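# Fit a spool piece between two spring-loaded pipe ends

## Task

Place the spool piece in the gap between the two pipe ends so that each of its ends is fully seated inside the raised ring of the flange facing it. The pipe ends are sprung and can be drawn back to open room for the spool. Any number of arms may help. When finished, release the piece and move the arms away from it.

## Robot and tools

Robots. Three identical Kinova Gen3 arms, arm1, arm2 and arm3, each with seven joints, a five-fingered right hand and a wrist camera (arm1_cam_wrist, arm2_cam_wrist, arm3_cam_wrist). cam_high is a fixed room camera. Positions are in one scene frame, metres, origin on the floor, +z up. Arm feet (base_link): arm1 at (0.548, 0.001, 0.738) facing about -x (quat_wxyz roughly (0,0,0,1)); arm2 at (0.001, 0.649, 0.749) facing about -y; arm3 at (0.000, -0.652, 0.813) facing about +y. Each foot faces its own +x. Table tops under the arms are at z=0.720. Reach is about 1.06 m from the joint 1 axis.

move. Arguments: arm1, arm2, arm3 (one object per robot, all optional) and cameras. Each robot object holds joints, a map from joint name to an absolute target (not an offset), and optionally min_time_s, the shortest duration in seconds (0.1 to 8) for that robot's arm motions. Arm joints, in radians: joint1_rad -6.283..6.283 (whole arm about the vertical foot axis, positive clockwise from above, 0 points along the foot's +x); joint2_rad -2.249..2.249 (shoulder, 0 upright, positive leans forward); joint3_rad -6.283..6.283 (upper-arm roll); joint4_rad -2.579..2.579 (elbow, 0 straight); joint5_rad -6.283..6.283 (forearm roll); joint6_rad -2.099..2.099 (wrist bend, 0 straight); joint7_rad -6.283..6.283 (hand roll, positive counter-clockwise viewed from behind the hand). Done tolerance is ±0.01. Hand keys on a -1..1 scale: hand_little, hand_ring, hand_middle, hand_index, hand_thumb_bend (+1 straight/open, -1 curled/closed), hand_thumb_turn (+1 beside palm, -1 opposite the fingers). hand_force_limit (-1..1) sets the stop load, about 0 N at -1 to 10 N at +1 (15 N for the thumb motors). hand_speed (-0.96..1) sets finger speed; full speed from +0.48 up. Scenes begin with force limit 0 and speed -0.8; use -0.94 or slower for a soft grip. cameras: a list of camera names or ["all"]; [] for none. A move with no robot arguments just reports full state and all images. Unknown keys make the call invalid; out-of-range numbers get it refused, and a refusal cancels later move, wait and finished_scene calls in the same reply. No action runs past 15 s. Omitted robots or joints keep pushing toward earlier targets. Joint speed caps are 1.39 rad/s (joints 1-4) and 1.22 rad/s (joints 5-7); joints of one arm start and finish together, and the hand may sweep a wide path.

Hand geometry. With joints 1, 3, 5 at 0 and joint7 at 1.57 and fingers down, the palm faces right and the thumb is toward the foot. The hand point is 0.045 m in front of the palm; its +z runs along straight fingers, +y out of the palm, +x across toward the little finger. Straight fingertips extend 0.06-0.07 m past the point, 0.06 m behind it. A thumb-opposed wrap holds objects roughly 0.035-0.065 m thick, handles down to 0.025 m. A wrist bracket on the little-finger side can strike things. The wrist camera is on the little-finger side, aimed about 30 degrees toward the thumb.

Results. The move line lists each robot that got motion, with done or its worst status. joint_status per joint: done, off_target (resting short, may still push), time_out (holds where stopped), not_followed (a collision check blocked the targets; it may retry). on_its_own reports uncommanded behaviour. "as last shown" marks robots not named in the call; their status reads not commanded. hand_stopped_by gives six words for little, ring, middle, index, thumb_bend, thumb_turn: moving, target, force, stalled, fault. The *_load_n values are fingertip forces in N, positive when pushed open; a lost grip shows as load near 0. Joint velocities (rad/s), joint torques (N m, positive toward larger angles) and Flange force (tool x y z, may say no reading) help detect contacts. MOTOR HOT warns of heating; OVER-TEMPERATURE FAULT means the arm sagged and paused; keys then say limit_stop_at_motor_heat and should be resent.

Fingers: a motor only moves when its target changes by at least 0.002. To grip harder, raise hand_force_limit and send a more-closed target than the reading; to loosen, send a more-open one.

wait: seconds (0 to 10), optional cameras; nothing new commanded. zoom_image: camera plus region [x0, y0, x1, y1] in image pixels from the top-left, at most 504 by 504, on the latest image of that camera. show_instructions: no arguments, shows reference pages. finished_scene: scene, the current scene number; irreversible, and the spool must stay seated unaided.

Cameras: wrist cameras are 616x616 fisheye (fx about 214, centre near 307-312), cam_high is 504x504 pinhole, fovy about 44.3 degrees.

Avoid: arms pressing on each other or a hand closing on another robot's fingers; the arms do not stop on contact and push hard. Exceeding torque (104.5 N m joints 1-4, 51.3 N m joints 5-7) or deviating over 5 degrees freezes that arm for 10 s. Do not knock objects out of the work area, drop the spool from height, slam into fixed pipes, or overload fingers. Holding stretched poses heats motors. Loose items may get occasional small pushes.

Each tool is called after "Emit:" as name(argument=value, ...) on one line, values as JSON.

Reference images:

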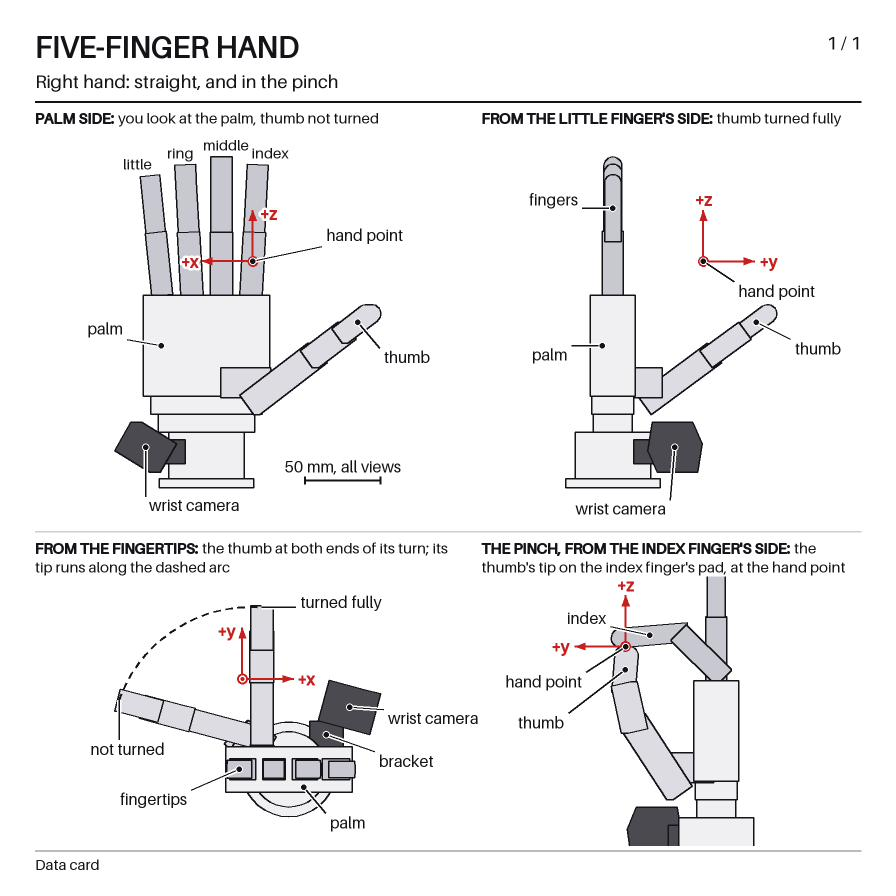

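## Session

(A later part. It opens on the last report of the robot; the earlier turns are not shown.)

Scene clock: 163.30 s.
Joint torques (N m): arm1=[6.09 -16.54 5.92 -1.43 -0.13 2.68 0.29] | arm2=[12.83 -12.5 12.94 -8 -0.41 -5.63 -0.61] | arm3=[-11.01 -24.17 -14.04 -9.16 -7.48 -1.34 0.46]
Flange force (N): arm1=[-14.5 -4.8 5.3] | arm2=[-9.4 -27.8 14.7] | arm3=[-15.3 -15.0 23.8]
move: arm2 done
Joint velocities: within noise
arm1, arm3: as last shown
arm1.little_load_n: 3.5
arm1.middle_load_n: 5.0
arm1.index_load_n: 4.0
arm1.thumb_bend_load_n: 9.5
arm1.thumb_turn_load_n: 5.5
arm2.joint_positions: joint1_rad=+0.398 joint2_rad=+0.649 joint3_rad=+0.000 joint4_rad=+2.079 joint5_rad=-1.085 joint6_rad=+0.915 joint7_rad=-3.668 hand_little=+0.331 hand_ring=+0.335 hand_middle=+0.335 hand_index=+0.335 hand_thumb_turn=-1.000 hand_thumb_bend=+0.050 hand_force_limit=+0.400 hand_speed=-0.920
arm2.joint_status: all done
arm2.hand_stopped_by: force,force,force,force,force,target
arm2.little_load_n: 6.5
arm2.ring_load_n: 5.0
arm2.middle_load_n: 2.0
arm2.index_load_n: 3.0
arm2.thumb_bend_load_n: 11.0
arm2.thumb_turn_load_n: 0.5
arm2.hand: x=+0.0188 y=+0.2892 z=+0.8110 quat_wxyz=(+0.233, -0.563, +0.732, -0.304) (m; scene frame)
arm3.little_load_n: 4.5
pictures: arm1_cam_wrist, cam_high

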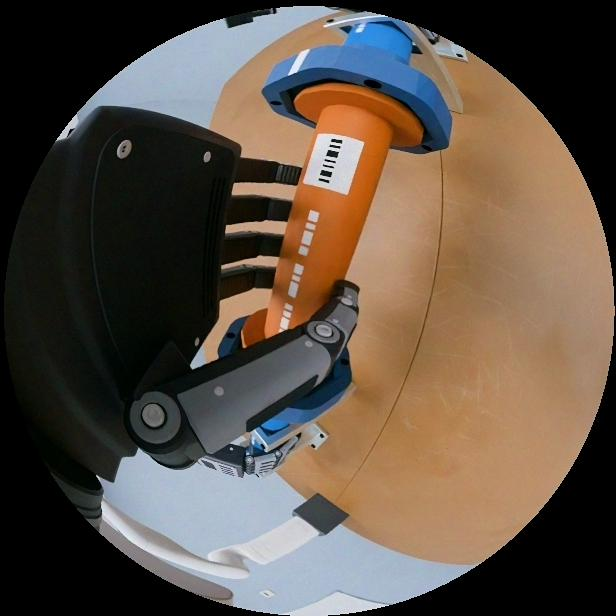

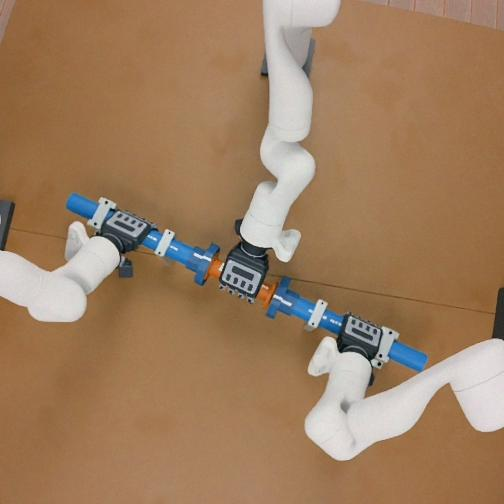

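Emit:
move(arm2={"joints":{"joint1_rad":0.4004,"joint2_rad":0.6433,"joint3_rad":0,"joint4_rad":2.0955,"joint5_rad":-1.0902,"joint6_rad":0.9110,"joint7_rad":-3.6556},"min_time_s":1})

Emit:
move(arm1={"joints":{"joint1_rad":-0.1777,"joint2_rad":0.6096,"joint3_rad":0,"joint4_rad":1.9765,"joint5_rad":2.1199,"joint6_rad":0.3439,"joint7_rad":-2.4520},"min_time_s":1})

Emit:
move(arm2={"joints":{"joint1_rad":0.3985,"joint2_rad":0.6487,"joint3_rad":0,"joint4_rad":2.0794,"joint5_rad":-1.0845,"joint6_rad":0.9153,"joint7_rad":-3.6678},"min_time_s":2}, cameras=["arm1_cam_wrist","cam_high"])

Emit:
zoom_image(camera="arm1_cam_wrist", region=[265, 25, 465, 165])

Emit:
zoom_image(camera="cam_high", region=[190, 220, 290, 320])

Scene clock: 165.37 s.
Joint torques (N m): arm1=[1 -19.65 1.03 -6.04 0.56 1.89 -0.26] | arm2=[13.64 -11.43 14.11 3.66 5.1 -2.51 -1.18] | arm3=[-10.99 -24.2 -13.98 -9.23 -7.52 -1.4 0.45]
Flange force (N): arm1=[-5.2 -1.2 5.3] | arm2=[16.6 -28.9 30.1] | arm3=[-15.2 -15.0 23.7]
move: arm2 done
Joint velocities: within noise
arm1, arm3: as last shown
arm1.ring_load_n: 0.5
arm1.middle_load_n: 4.0
arm1.index_load_n: 2.5
arm1.thumb_bend_load_n: 11.0
arm1.thumb_turn_load_n: 4.0
arm2.joint_positions: joint1_rad=+0.400 joint2_rad=+0.643 joint3_rad=+0.000 joint4_rad=+2.095 joint5_rad=-1.090 joint6_rad=+0.911 joint7_rad=-3.656 hand_little=+0.331 hand_ring=+0.335 hand_middle=+0.335 hand_index=+0.335 hand_thumb_turn=-1.000 hand_thumb_bend=+0.050 hand_force_limit=+0.400 hand_speed=-0.920
arm2.joint_status: all done
arm2.hand_stopped_by: force,force,force,force,force,target
arm2.little_load_n: 9.0
arm2.ring_load_n: 6.5
arm2.middle_load_n: 3.0
arm2.index_load_n: 3.0
arm2.thumb_bend_load_n: 11.0
arm2.thumb_turn_load_n: 0.0
arm2.hand: x=+0.0200 y=+0.2941 z=+0.8110 quat_wxyz=(+0.233, -0.563, +0.732, -0.304) (m; scene frame)
pictures: none

Scene clock: 166.67 s.
Joint torques (N m): arm1=[1.03 -19.62 0.96 -6.1 0.59 1.85 -0.21] | arm2=[13.67 -11.41 14.14 3.62 5.07 -2.48 -1.2] | arm3=[-11 -24.15 -14.17 -9.13 -7.5 -1.33 0.47]
Flange force (N): arm1=[-5.5 -1.8 5.0] | arm2=[16.3 -28.9 30.2] | arm3=[-15.4 -15.0 23.8]
move: arm1 done
Joint velocities: within noise
arm1.joint_positions: joint1_rad=-0.178 joint2_rad=+0.610 joint3_rad=+0.000 joint4_rad=+1.977 joint5_rad=+2.120 joint6_rad=+0.344 joint7_rad=-2.452 hand_little=+0.166 hand_ring=+0.179 hand_middle=+0.180 hand_index=+0.193 hand_thumb_turn=-1.000 hand_thumb_bend=+0.249 hand_force_limit=-0.300 hand_speed=-0.850
arm1.joint_status: all done
arm1.hand_stopped_by: force,force,force,force,force,target
arm1.little_load_n: 3.5
arm1.ring_load_n: 0.5
arm1.middle_load_n: 3.5
arm1.index_load_n: 2.5
arm1.thumb_bend_load_n: 11.0
arm1.thumb_turn_load_n: 4.0
arm1.hand: x=-0.0447 y=-0.0227 z=+0.8307 quat_wxyz=(-0.304, +0.732, +0.564, -0.233) (m; scene frame)
arm2, arm3: as last shown
arm2.index_load_n: 3.5
arm2.thumb_turn_load_n: -0.5
arm3.little_load_n: 5.0
pictures: none

Scene clock: 168.97 s.
Joint torques (N m): arm1=[2.54 -19.93 2.7 -6.15 0.58 2.65 -0.06] | arm2=[13.35 -12.84 13.46 -4.89 1.12 -4.52 -0.82] | arm3=[-10.97 -24.16 -14.03 -9.12 -7.54 -1.31 0.45]
Flange force (N): arm1=[-7.6 -0.2 5.1] | arm2=[-2.2 -27.3 21.0] | arm3=[-15.3 -14.9 23.8]
move: arm2 done
Joint velocities: within noise
arm1, arm3: as last shown
arm1.little_load_n: 3.0
arm1.thumb_turn_load_n: 4.5
arm2.joint_positions: joint1_rad=+0.398 joint2_rad=+0.649 joint3_rad=+0.000 joint4_rad=+2.079 joint5_rad=-1.085 joint6_rad=+0.915 joint7_rad=-3.668 hand_little=+0.331 hand_ring=+0.335 hand_middle=+0.335 hand_index=+0.335 hand_thumb_turn=-1.000 hand_thumb_bend=+0.050 hand_force_limit=+0.400 hand_speed=-0.920
arm2.joint_status: all done
arm2.hand_stopped_by: force,force,force,force,force,target
arm2.little_load_n: 7.5
arm2.ring_load_n: 5.5
arm2.middle_load_n: 2.5
arm2.index_load_n: 3.5
arm2.thumb_bend_load_n: 11.0
arm2.thumb_turn_load_n: 0.5
arm2.hand: x=+0.0188 y=+0.2892 z=+0.8110 quat_wxyz=(+0.233, -0.563, +0.732, -0.304) (m; scene frame)
arm3.little_load_n: 4.5
pictures: arm1_cam_wrist, cam_high

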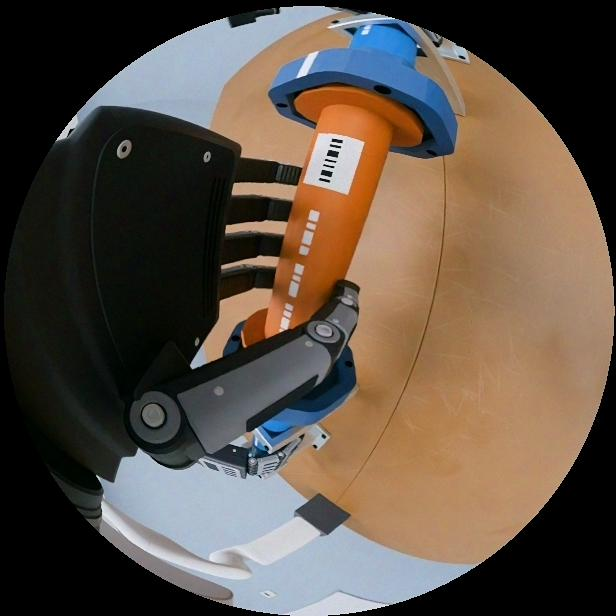

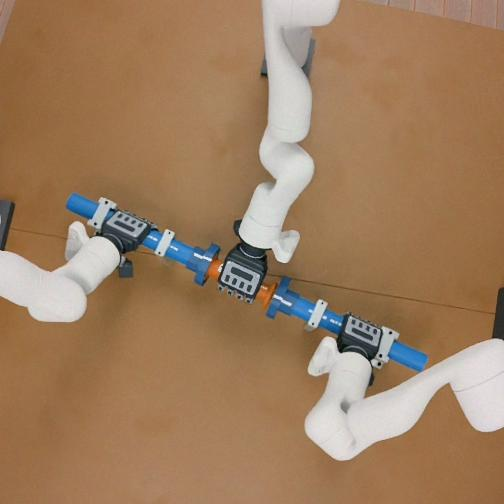

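Scaled by 2.520 from the camera's 616x616 image, which has a finer 880x880 frame.

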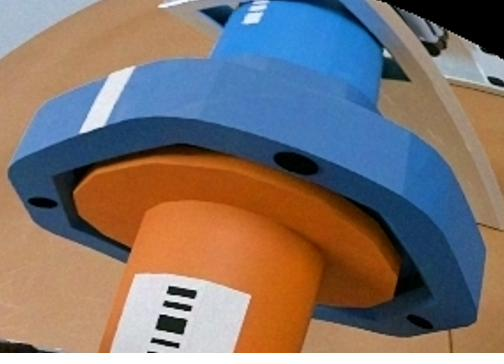

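Scaled by 5.040 from the camera's 504x504 image, which has a finer 720x720 frame.

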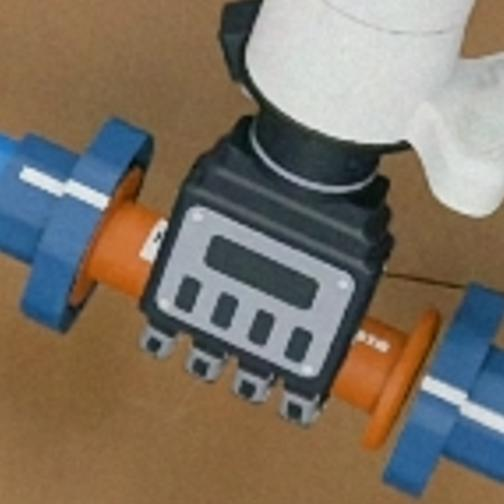

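Emit:
move(arm1={"joints":{"joint1_rad":-0.1787,"joint2_rad":0.6106,"joint3_rad":0,"joint4_rad":1.9802,"joint5_rad":2.1291,"joint6_rad":0.3469,"joint7_rad":-2.4628},"min_time_s":0.6})

Emit:
move(arm2={"joints":{"joint1_rad":0.3969,"joint2_rad":0.6542,"joint3_rad":0,"joint4_rad":2.0633,"joint5_rad":-1.0786,"joint6_rad":0.9197,"joint7_rad":-3.6800},"min_time_s":2}, cameras=["arm1_cam_wrist","cam_high"])

Emit:
zoom_image(camera="arm1_cam_wrist", region=[265, 25, 465, 165])

Emit:
zoom_image(camera="cam_high", region=[190, 220, 290, 320])

Scene clock: 170.33 s.
Joint torques (N m): arm1=[2.31 -18.92 2.27 -5.14 0.33 2.1 -0.2] | arm2=[13.2 -12.65 13.32 -4.46 1.29 -4.36 -0.8] | arm3=[-10.87 -24.26 -14.05 -9.12 -7.5 -1.32 0.43]
Flange force (N): arm1=[-7.3 -1.9 4.9] | arm2=[-1.3 -27.4 20.9] | arm3=[-15.4 -14.6 23.7]
move: arm1 done
Joint velocities: within noise
arm1.joint_positions: joint1_rad=-0.179 joint2_rad=+0.611 joint3_rad=+0.000 joint4_rad=+1.980 joint5_rad=+2.129 joint6_rad=+0.347 joint7_rad=-2.463 hand_little=+0.166 hand_ring=+0.179 hand_middle=+0.180 hand_index=+0.193 hand_thumb_turn=-1.000 hand_thumb_bend=+0.249 hand_force_limit=-0.300 hand_speed=-0.850
arm1.joint_status: all done
arm1.hand_stopped_by: force,force,force,force,force,target
arm1.little_load_n: 4.5
arm1.ring_load_n: 0.5
arm1.middle_load_n: 4.0
arm1.index_load_n: 2.5
arm1.thumb_bend_load_n: 11.0
arm1.thumb_turn_load_n: 4.0
arm1.hand: x=-0.0437 y=-0.0229 z=+0.8297 quat_wxyz=(-0.304, +0.732, +0.564, -0.233) (m; scene frame)
arm2: as last shown
arm3.joint_positions: joint1_rad=-0.661 joint2_rad=+0.995 joint3_rad=+0.000 joint4_rad=+1.495 joint5_rad=+0.474 joint6_rad=+1.340 joint7_rad=-2.740 hand_little=+0.250 hand_ring=+0.253 hand_middle=+0.250 hand_index=+0.257 hand_thumb_turn=-1.000 hand_thumb_bend=+0.098 hand_force_limit=+0.400 hand_speed=-0.920
arm3.joint_status: not commanded
arm3.hand_stopped_by: force,force,force,force,force,target
arm3.little_load_n: 4.5
arm3.ring_load_n: 6.0
arm3.middle_load_n: 6.0
arm3.index_load_n: 5.0
arm3.thumb_bend_load_n: 11.0
arm3.thumb_turn_load_n: 3.0
arm3.hand: x=-0.1153 y=-0.2163 z=+0.8108 quat_wxyz=(-0.234, +0.564, -0.734, +0.298) (m; scene frame)
pictures: none

Scene clock: 172.63 s.
Joint torques (N m): arm1=[6.39 -19.11 6.51 -4.6 0.13 3.96 0.13] | arm2=[13.64 -12.64 13.82 -9.5 -0.73 -6.59 -0.53] | arm3=[-11 -24.23 -14.05 -9.1 -7.48 -1.35 0.49]
Flange force (N): arm1=[-13.7 0.0 4.8] | arm2=[-12.5 -29.5 14.1] | arm3=[-15.4 -14.7 23.7]
move: arm2 done
Joint velocities: within noise
arm1, arm3: as last shown
arm1.ring_load_n: 1.0
arm1.middle_load_n: 3.0
arm1.index_load_n: 1.5
arm1.thumb_turn_load_n: 6.5
arm2.joint_positions: joint1_rad=+0.397 joint2_rad=+0.654 joint3_rad=+0.000 joint4_rad=+2.063 joint5_rad=-1.079 joint6_rad=+0.920 joint7_rad=-3.680 hand_little=+0.331 hand_ring=+0.335 hand_middle=+0.335 hand_index=+0.335 hand_thumb_turn=-1.000 hand_thumb_bend=+0.050 hand_force_limit=+0.400 hand_speed=-0.920
arm2.joint_status: all done
arm2.hand_stopped_by: force,force,force,force,force,target
arm2.little_load_n: 6.5
arm2.ring_load_n: 5.0
arm2.middle_load_n: 2.0
arm2.index_load_n: 3.5
arm2.thumb_bend_load_n: 11.0
arm2.thumb_turn_load_n: 1.0
arm2.hand: x=+0.0175 y=+0.2844 z=+0.8110 quat_wxyz=(+0.233, -0.563, +0.732, -0.304) (m; scene frame)
pictures: arm1_cam_wrist, cam_high

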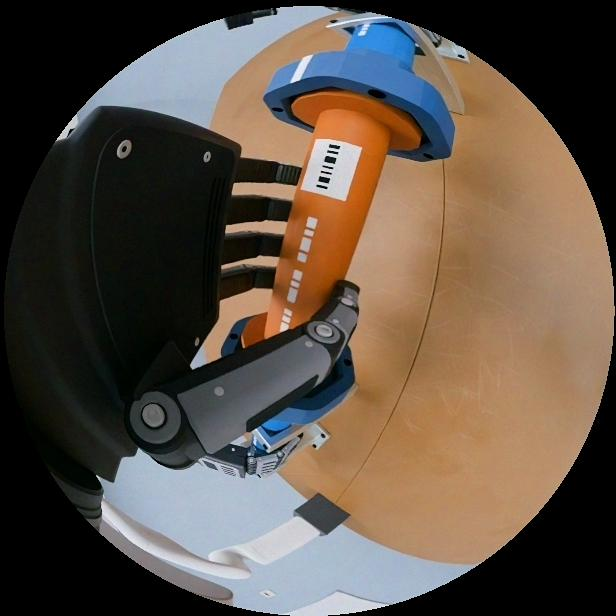

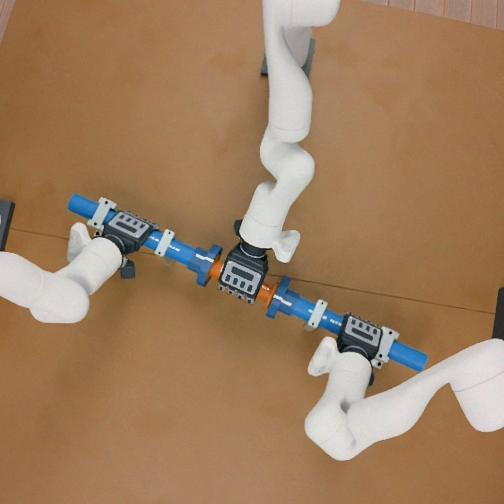

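Scaled by 2.520 from the camera's 616x616 image, which has a finer 880x880 frame.

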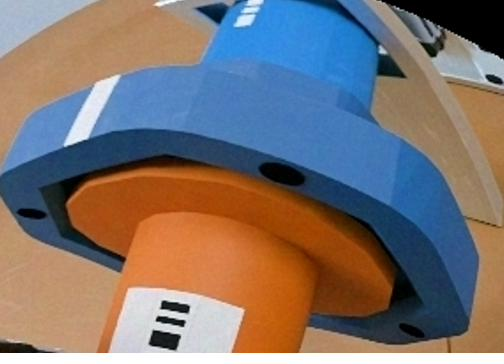

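Scaled by 5.040 from the camera's 504x504 image, which has a finer 720x720 frame.

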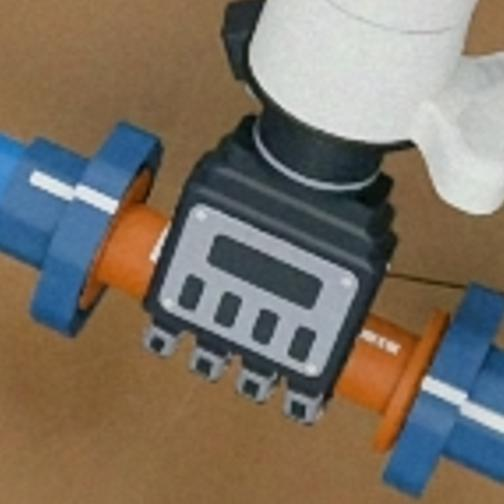

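Emit:
zoom_image(camera="arm1_cam_wrist", region=[265, 60, 365, 140])

Emit:
zoom_image(camera="arm1_cam_wrist", region=[360, 80, 460, 170])

Emit:
zoom_image(camera="cam_high", region=[190, 230, 240, 290])

Scaled by 5.040 from the camera's 616x616 image, which has a finer 880x880 frame.

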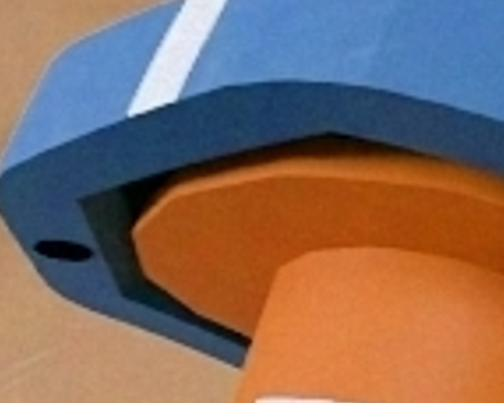

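Scaled by 5.040 from the camera's 616x616 image, which has a finer 880x880 frame.

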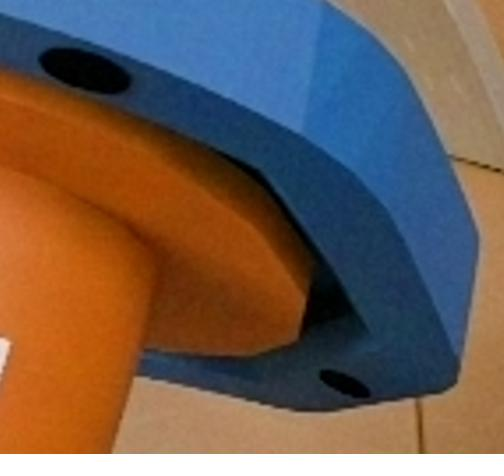

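Scaled by 8.400 from the camera's 504x504 image, which has a finer 720x720 frame.

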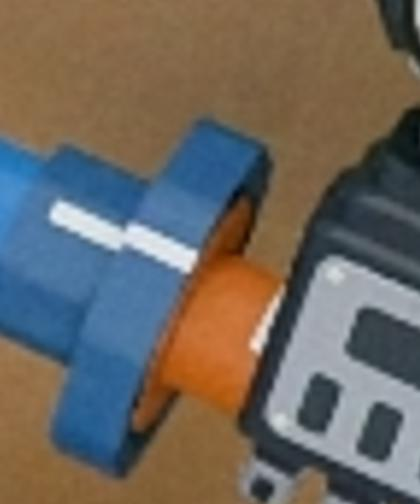

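Emit:
move(arm3={"joints":{"joint1_rad":-0.6527,"joint2_rad":1.0012,"joint3_rad":0,"joint4_rad":1.4781,"joint5_rad":0.4781,"joint6_rad":1.3474,"joint7_rad":-2.7300},"min_time_s":2}, cameras=["arm1_cam_wrist","cam_high"])

Emit:
zoom_image(camera="arm1_cam_wrist", region=[200, 290, 380, 440])

Emit:
zoom_image(camera="cam_high", region=[250, 250, 320, 330])

Scene clock: 175.87 s.
Joint torques (N m): arm1=[6.33 -19.17 6.56 -4.6 0.18 3.94 0.13] | arm2=[13.57 -12.6 13.91 -9.48 -0.78 -6.57 -0.55] | arm3=[-9.53 -27.14 -11.19 -13.47 -4.26 -2.84 0.06]
Flange force (N): arm1=[-13.6 0.2 5.0] | arm2=[-12.6 -29.4 14.0] | arm3=[-3.8 -15.3 26.1]
move: arm3 done
Joint velocities: within noise
arm1, arm2: as last shown
arm2.middle_load_n: 2.5
arm2.index_load_n: 4.0
arm3.joint_positions: joint1_rad=-0.653 joint2_rad=+1.001 joint3_rad=+0.000 joint4_rad=+1.478 joint5_rad=+0.478 joint6_rad=+1.347 joint7_rad=-2.730 hand_little=+0.250 hand_ring=+0.253 hand_middle=+0.250 hand_index=+0.257 hand_thumb_turn=-1.000 hand_thumb_bend=+0.098 hand_force_limit=+0.400 hand_speed=-0.920
arm3.joint_status: all done
arm3.hand_stopped_by: force,force,force,force,force,target
arm3.little_load_n: 5.5
arm3.ring_load_n: 6.5
arm3.middle_load_n: 6.5
arm3.index_load_n: 4.5
arm3.thumb_bend_load_n: 11.0
arm3.thumb_turn_load_n: 3.0
arm3.hand: x=-0.1139 y=-0.2105 z=+0.8109 quat_wxyz=(-0.234, +0.564, -0.734, +0.298) (m; scene frame)
pictures: arm1_cam_wrist, cam_high

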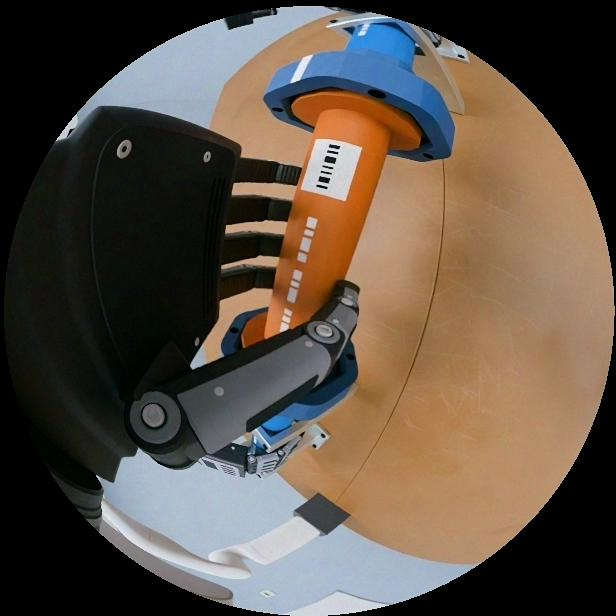

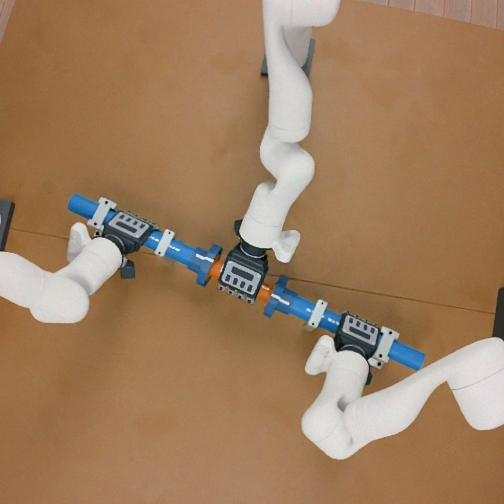

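Scaled by 2.800 from the camera's 616x616 image, which has a finer 880x880 frame.

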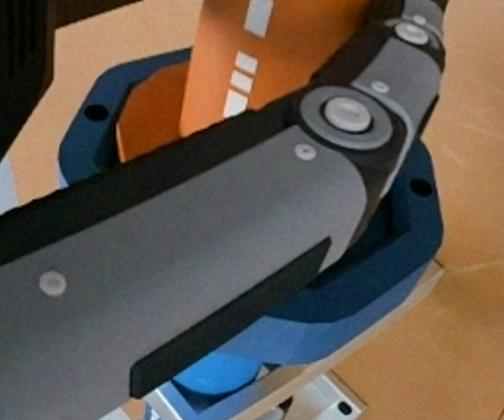

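Scaled by 6.300 from the camera's 504x504 image, which has a finer 720x720 frame.

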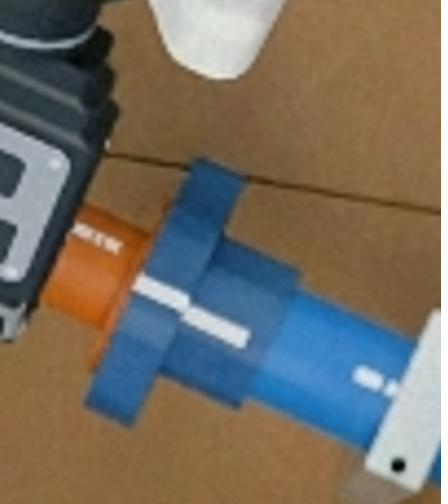

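Emit:
move(arm3={"joints":{"joint1_rad":-0.6443,"joint2_rad":1.0072,"joint3_rad":0,"joint4_rad":1.4611,"joint5_rad":0.4825,"joint6_rad":1.3547,"joint7_rad":-2.7201},"min_time_s":2}, cameras=["arm1_cam_wrist","cam_high"])

Emit:
zoom_image(camera="arm1_cam_wrist", region=[200, 290, 380, 440])

Emit:
zoom_image(camera="cam_high", region=[250, 250, 320, 330])

Scene clock: 178.37 s.
Joint torques (N m): arm1=[5.03 -18.6 5.08 -7.29 0.4 3.92 -0.16] | arm2=[13.61 -12.6 14.11 -10.5 -1.01 -7.11 -0.41] | arm3=[-4.49 -31.51 -3.88 -22.5 2.92 -6.95 -1.16]
Flange force (N): arm1=[-9.8 1.7 -1.8] | arm2=[-14.8 -30.0 12.9] | arm3=[23.1 -17.6 25.5]
move: arm3 done
Joint velocities: within noise
arm1, arm2: as last shown
arm1.joint_positions: joint1_rad=-0.179 joint2_rad=+0.611 joint3_rad=+0.000 joint4_rad=+1.980 joint5_rad=+2.129 joint6_rad=+0.347 joint7_rad=-2.463 hand_little=+0.166 hand_ring=+0.179 hand_middle=+0.179 hand_index=+0.193 hand_thumb_turn=-1.000 hand_thumb_bend=+0.249 hand_force_limit=-0.300 hand_speed=-0.850
arm1.little_load_n: 5.0
arm1.ring_load_n: 0.5
arm1.middle_load_n: 0.0
arm1.index_load_n: 0.0
arm1.thumb_bend_load_n: 14.0
arm1.thumb_turn_load_n: 5.5
arm2.little_load_n: 6.0
arm3.joint_positions: joint1_rad=-0.644 joint2_rad=+1.007 joint3_rad=+0.000 joint4_rad=+1.461 joint5_rad=+0.483 joint6_rad=+1.355 joint7_rad=-2.720 hand_little=+0.250 hand_ring=+0.253 hand_middle=+0.250 hand_index=+0.257 hand_thumb_turn=-1.000 hand_thumb_bend=+0.098 hand_force_limit=+0.400 hand_speed=-0.920
arm3.joint_status: all done
arm3.hand_stopped_by: force,force,force,force,force,target
arm3.little_load_n: 6.5
arm3.ring_load_n: 6.0
arm3.middle_load_n: 5.0
arm3.index_load_n: 3.0
arm3.thumb_bend_load_n: 9.0
arm3.thumb_turn_load_n: -2.0
arm3.hand: x=-0.1124 y=-0.2046 z=+0.8109 quat_wxyz=(-0.234, +0.564, -0.734, +0.298) (m; scene frame)
pictures: arm1_cam_wrist, cam_high

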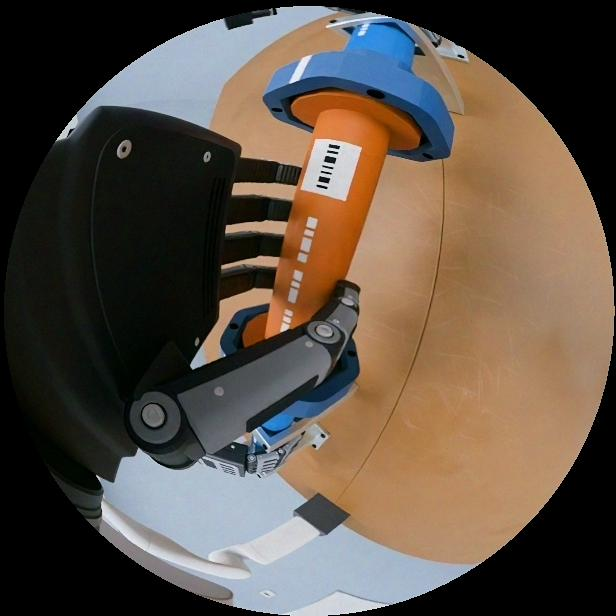

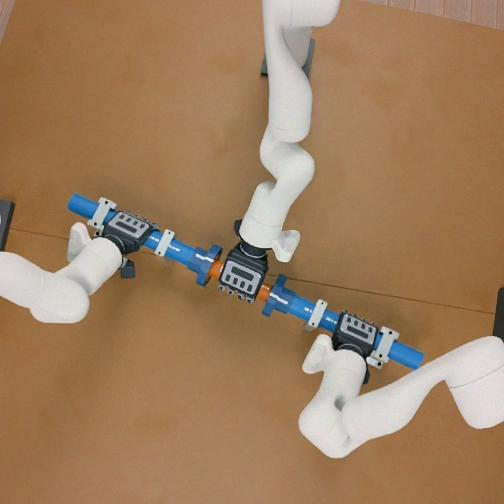

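Scaled by 2.800 from the camera's 616x616 image, which has a finer 880x880 frame.

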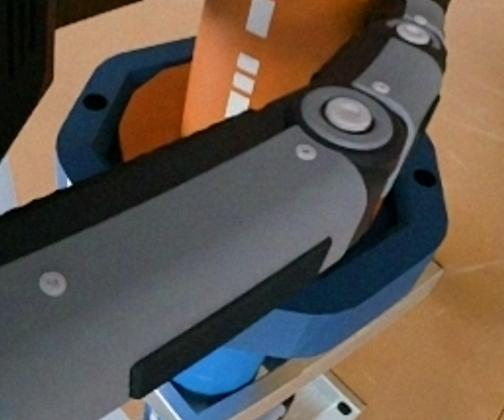

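Scaled by 6.300 from the camera's 504x504 image, which has a finer 720x720 frame.

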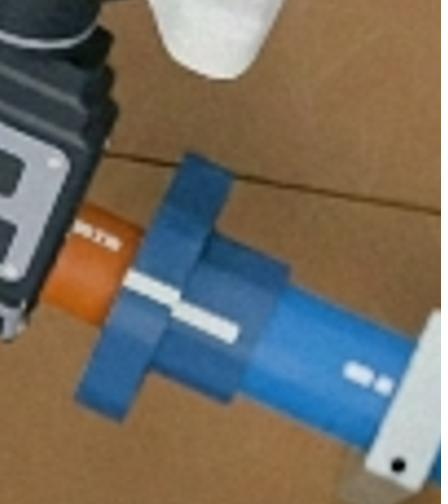

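Emit:
move(arm2={"joints":{"hand_little":0.6,"hand_ring":0.6,"hand_middle":0.6,"hand_index":0.6,"hand_thumb_bend":0.5,"hand_speed":-0.85}}, arm3={"joints":{"hand_little":0.6,"hand_ring":0.6,"hand_middle":0.6,"hand_index":0.6,"hand_thumb_bend":0.5,"hand_speed":-0.85}}, cameras=["all"])

Emit:
zoom_image(camera="arm1_cam_wrist", region=[265, 25, 465, 165])

Emit:
zoom_image(camera="cam_high", region=[190, 220, 300, 330])

Scene clock: 182.63 s.
Joint torques (N m): arm1=[1.99 -20.39 2.11 -8.35 0.67 3 -0.4] | arm2=[2.18 -12.38 0.16 -2.85 -1.03 1.78 0.02] | arm3=[2.47 -19.87 0.17 -3.74 0.59 1.88 -0.18]
Flange force (N): arm1=[-5.5 1.7 1.6] | arm2=[-0.6 -7.7 -0.3] | arm3=[2.0 2.3 -0.3]
move: arm2 done; arm3 done
Joint velocities: within noise
arm1: as last shown
arm1.joint_positions: joint1_rad=-0.179 joint2_rad=+0.611 joint3_rad=+0.000 joint4_rad=+1.980 joint5_rad=+2.129 joint6_rad=+0.347 joint7_rad=-2.463 hand_little=+0.166 hand_ring=+0.179 hand_middle=+0.180 hand_index=+0.193 hand_thumb_turn=-1.000 hand_thumb_bend=+0.249 hand_force_limit=-0.300 hand_speed=-0.850
arm1.little_load_n: 5.5
arm1.middle_load_n: 0.5
arm1.thumb_bend_load_n: 14.5
arm1.thumb_turn_load_n: 4.0
arm2.joint_positions: joint1_rad=+0.397 joint2_rad=+0.654 joint3_rad=+0.000 joint4_rad=+2.063 joint5_rad=-1.079 joint6_rad=+0.920 joint7_rad=-3.680 hand_little=+0.600 hand_ring=+0.600 hand_middle=+0.600 hand_index=+0.600 hand_thumb_turn=-1.000 hand_thumb_bend=+0.500 hand_force_limit=+0.400 hand_speed=-0.850
arm2.joint_status: all done
arm2.hand_stopped_by: target,target,target,target,target,target
arm2.little_load_n: 0.0
arm2.ring_load_n: 0.0
arm2.middle_load_n: 0.0
arm2.index_load_n: 0.0
arm2.thumb_bend_load_n: 0.0
arm2.thumb_turn_load_n: 0.0
arm2.hand: x=+0.0175 y=+0.2844 z=+0.8110 quat_wxyz=(+0.233, -0.563, +0.732, -0.304) (m; scene frame)
arm3.joint_positions: joint1_rad=-0.644 joint2_rad=+1.007 joint3_rad=+0.000 joint4_rad=+1.461 joint5_rad=+0.483 joint6_rad=+1.355 joint7_rad=-2.720 hand_little=+0.600 hand_ring=+0.600 hand_middle=+0.600 hand_index=+0.600 hand_thumb_turn=-1.000 hand_thumb_bend=+0.500 hand_force_limit=+0.400 hand_speed=-0.850
arm3.joint_status: all done
arm3.hand_stopped_by: target,target,target,target,target,target
arm3.little_load_n: 0.0
arm3.ring_load_n: 0.0
arm3.middle_load_n: 0.0
arm3.index_load_n: 0.0
arm3.thumb_bend_load_n: 0.0
arm3.thumb_turn_load_n: 0.0
arm3.hand: x=-0.1124 y=-0.2046 z=+0.8109 quat_wxyz=(-0.234, +0.564, -0.734, +0.298) (m; scene frame)
pictures: arm1_cam_wrist, arm2_cam_wrist, arm3_cam_wrist, cam_high

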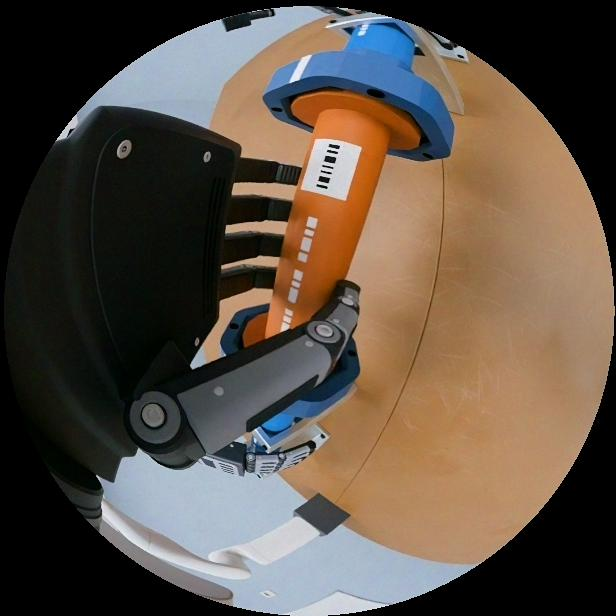

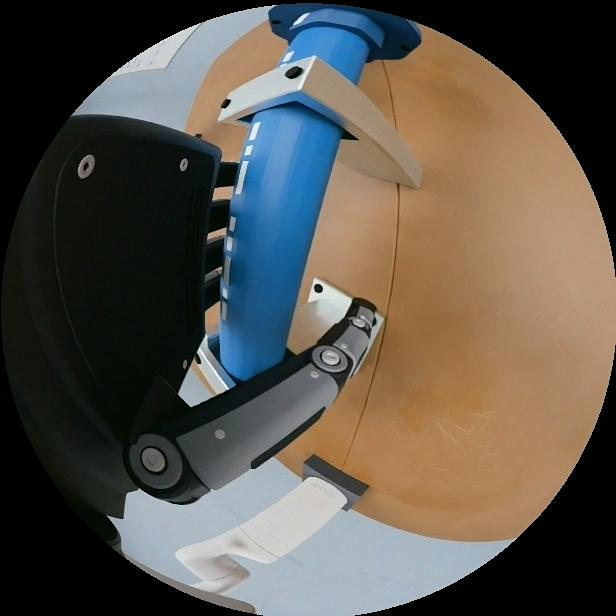

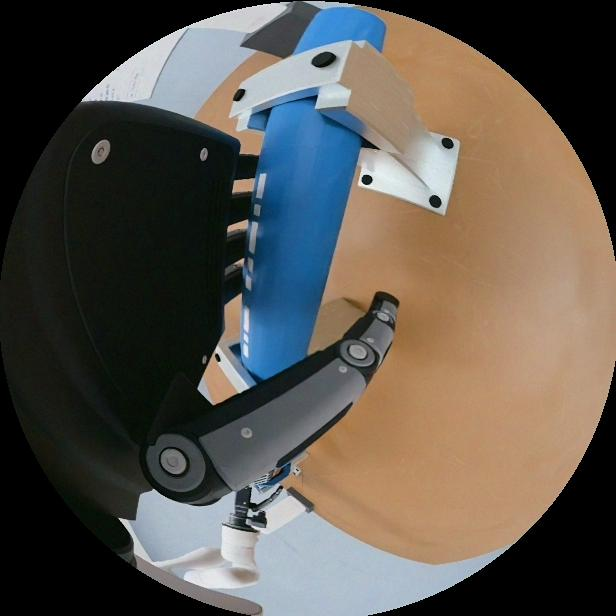

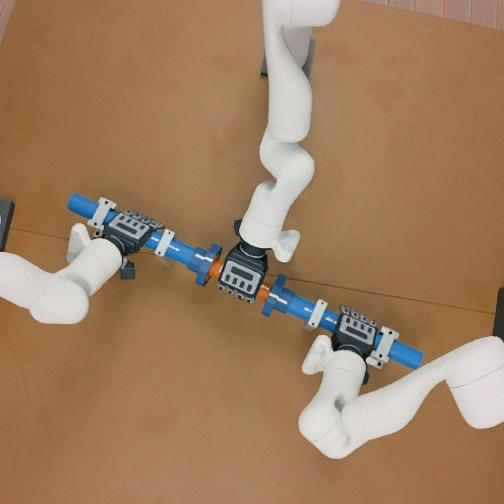

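Scaled by 2.520 from the camera's 616x616 image, which has a finer 880x880 frame.

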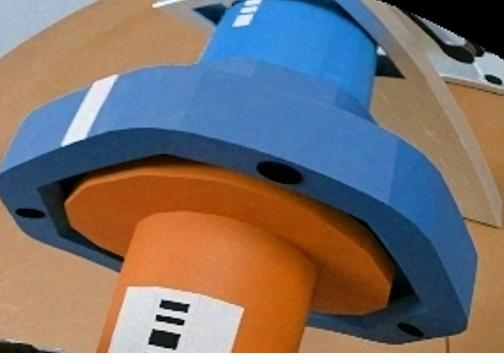

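Scaled by 4.582 from the camera's 504x504 image, which has a finer 720x720 frame.

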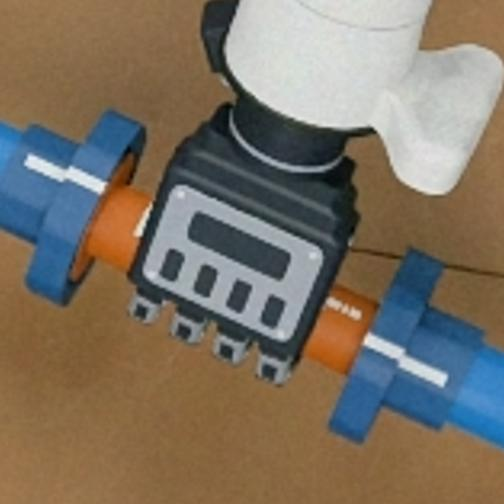

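Emit:
zoom_image(camera="arm1_cam_wrist", region=[265, 60, 365, 140])

Emit:
zoom_image(camera="arm1_cam_wrist", region=[360, 80, 460, 170])

Emit:
zoom_image(camera="cam_high", region=[190, 230, 240, 290])

Emit:
zoom_image(camera="arm1_cam_wrist", region=[205, 290, 305, 390])

Scaled by 5.040 from the camera's 616x616 image, which has a finer 880x880 frame.

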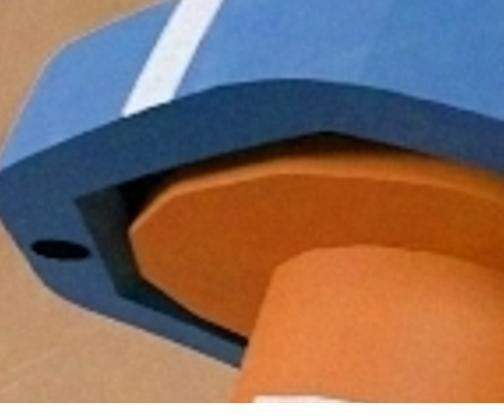

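Scaled by 5.040 from the camera's 616x616 image, which has a finer 880x880 frame.

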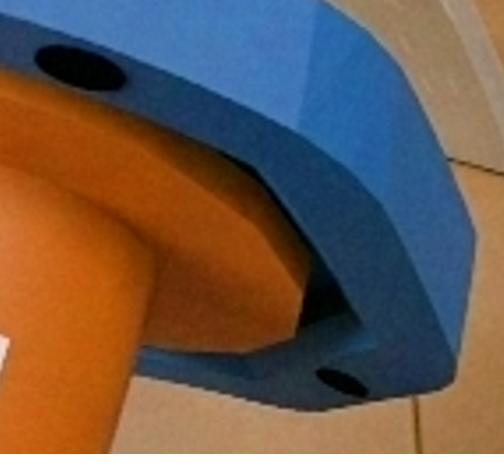

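Scaled by 8.400 from the camera's 504x504 image, which has a finer 720x720 frame.

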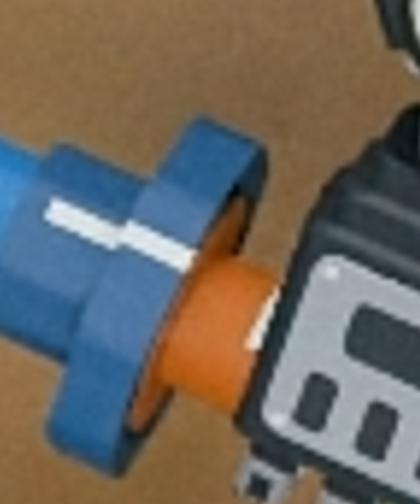

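Scaled by 5.040 from the camera's 616x616 image, which has a finer 880x880 frame.

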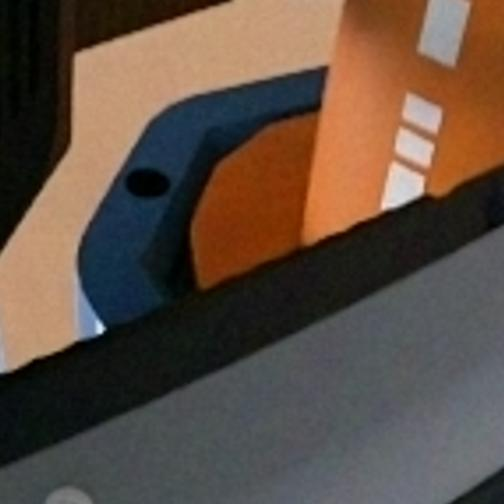

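Emit:
move(arm1={"joints":{"hand_little":0.7,"hand_ring":0.7,"hand_middle":0.7,"hand_index":0.7,"hand_thumb_bend":0.6,"hand_speed":-0.85}}, cameras=["arm1_cam_wrist","cam_high"])

Emit:
zoom_image(camera="arm1_cam_wrist", region=[265, 25, 465, 165])

Emit:
zoom_image(camera="arm1_cam_wrist", region=[200, 290, 380, 440])

Emit:
zoom_image(camera="cam_high", region=[190, 220, 300, 330])

Scene clock: 185.40 s.
Joint torques (N m): arm1=[0.98 -18.1 0.96 -5.29 0.49 1.46 -0.27] | arm2=[2.14 -12.39 0.17 -2.91 -1.01 1.79 0] | arm3=[2.45 -19.93 0.29 -3.74 0.53 1.84 -0.2]
Flange force (N): arm1=[-5.1 -2.9 3.1] | arm2=[-0.9 -7.6 -0.2] | arm3=[1.8 2.4 -0.3]
move: arm1 done
Joint velocities: within noise
arm1.joint_positions: joint1_rad=-0.179 joint2_rad=+0.611 joint3_rad=+0.000 joint4_rad=+1.980 joint5_rad=+2.129 joint6_rad=+0.347 joint7_rad=-2.463 hand_little=+0.700 hand_ring=+0.700 hand_middle=+0.700 hand_index=+0.700 hand_thumb_turn=-1.000 hand_thumb_bend=+0.600 hand_force_limit=-0.300 hand_speed=-0.850
arm1.joint_status: all done
arm1.hand_stopped_by: target,target,target,target,target,target
arm1.little_load_n: 0.0
arm1.ring_load_n: 0.0
arm1.middle_load_n: 0.0
arm1.index_load_n: 0.0
arm1.thumb_bend_load_n: 0.0
arm1.thumb_turn_load_n: 0.0
arm1.hand: x=-0.0437 y=-0.0229 z=+0.8297 quat_wxyz=(-0.304, +0.732, +0.564, -0.233) (m; scene frame)
arm2, arm3: as last shown
arm2.ring_load_n: -0.5
arm3.ring_load_n: -0.5
pictures: arm1_cam_wrist, cam_high

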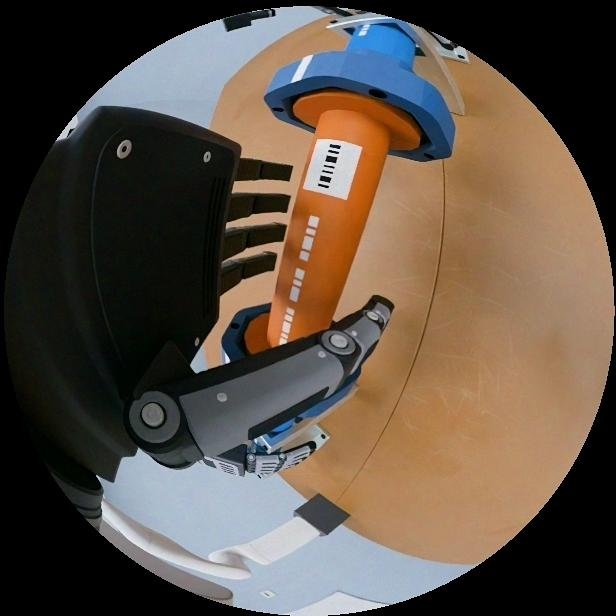

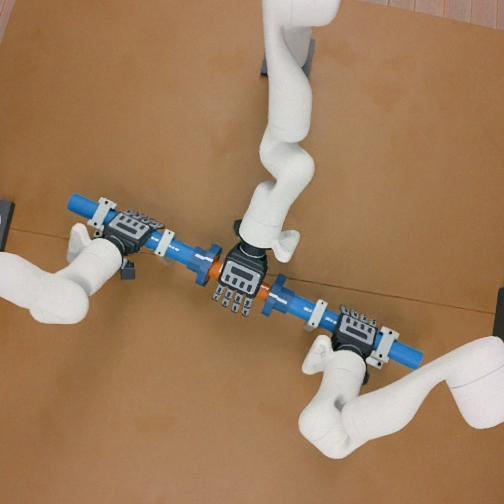

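Scaled by 2.520 from the camera's 616x616 image, which has a finer 880x880 frame.

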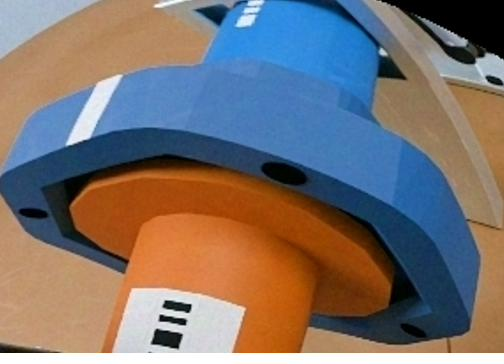

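Scaled by 2.800 from the camera's 616x616 image, which has a finer 880x880 frame.

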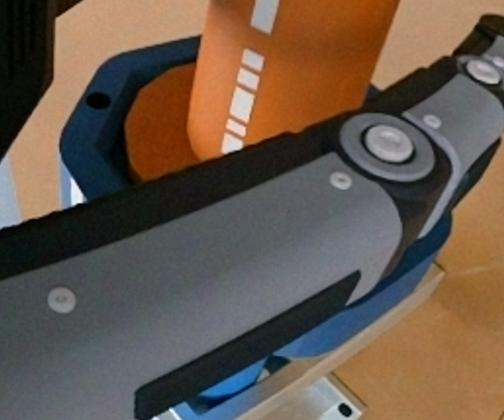

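Scaled by 4.582 from the camera's 504x504 image, which has a finer 720x720 frame.

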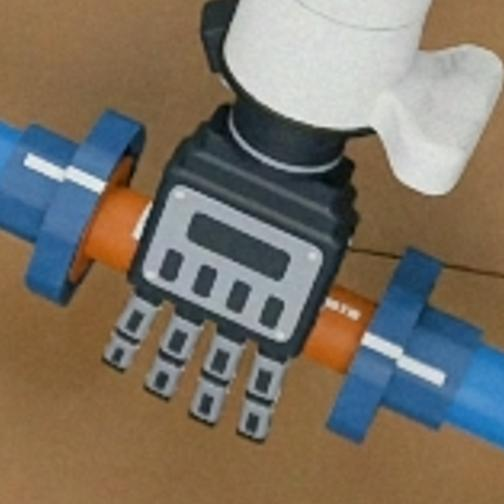

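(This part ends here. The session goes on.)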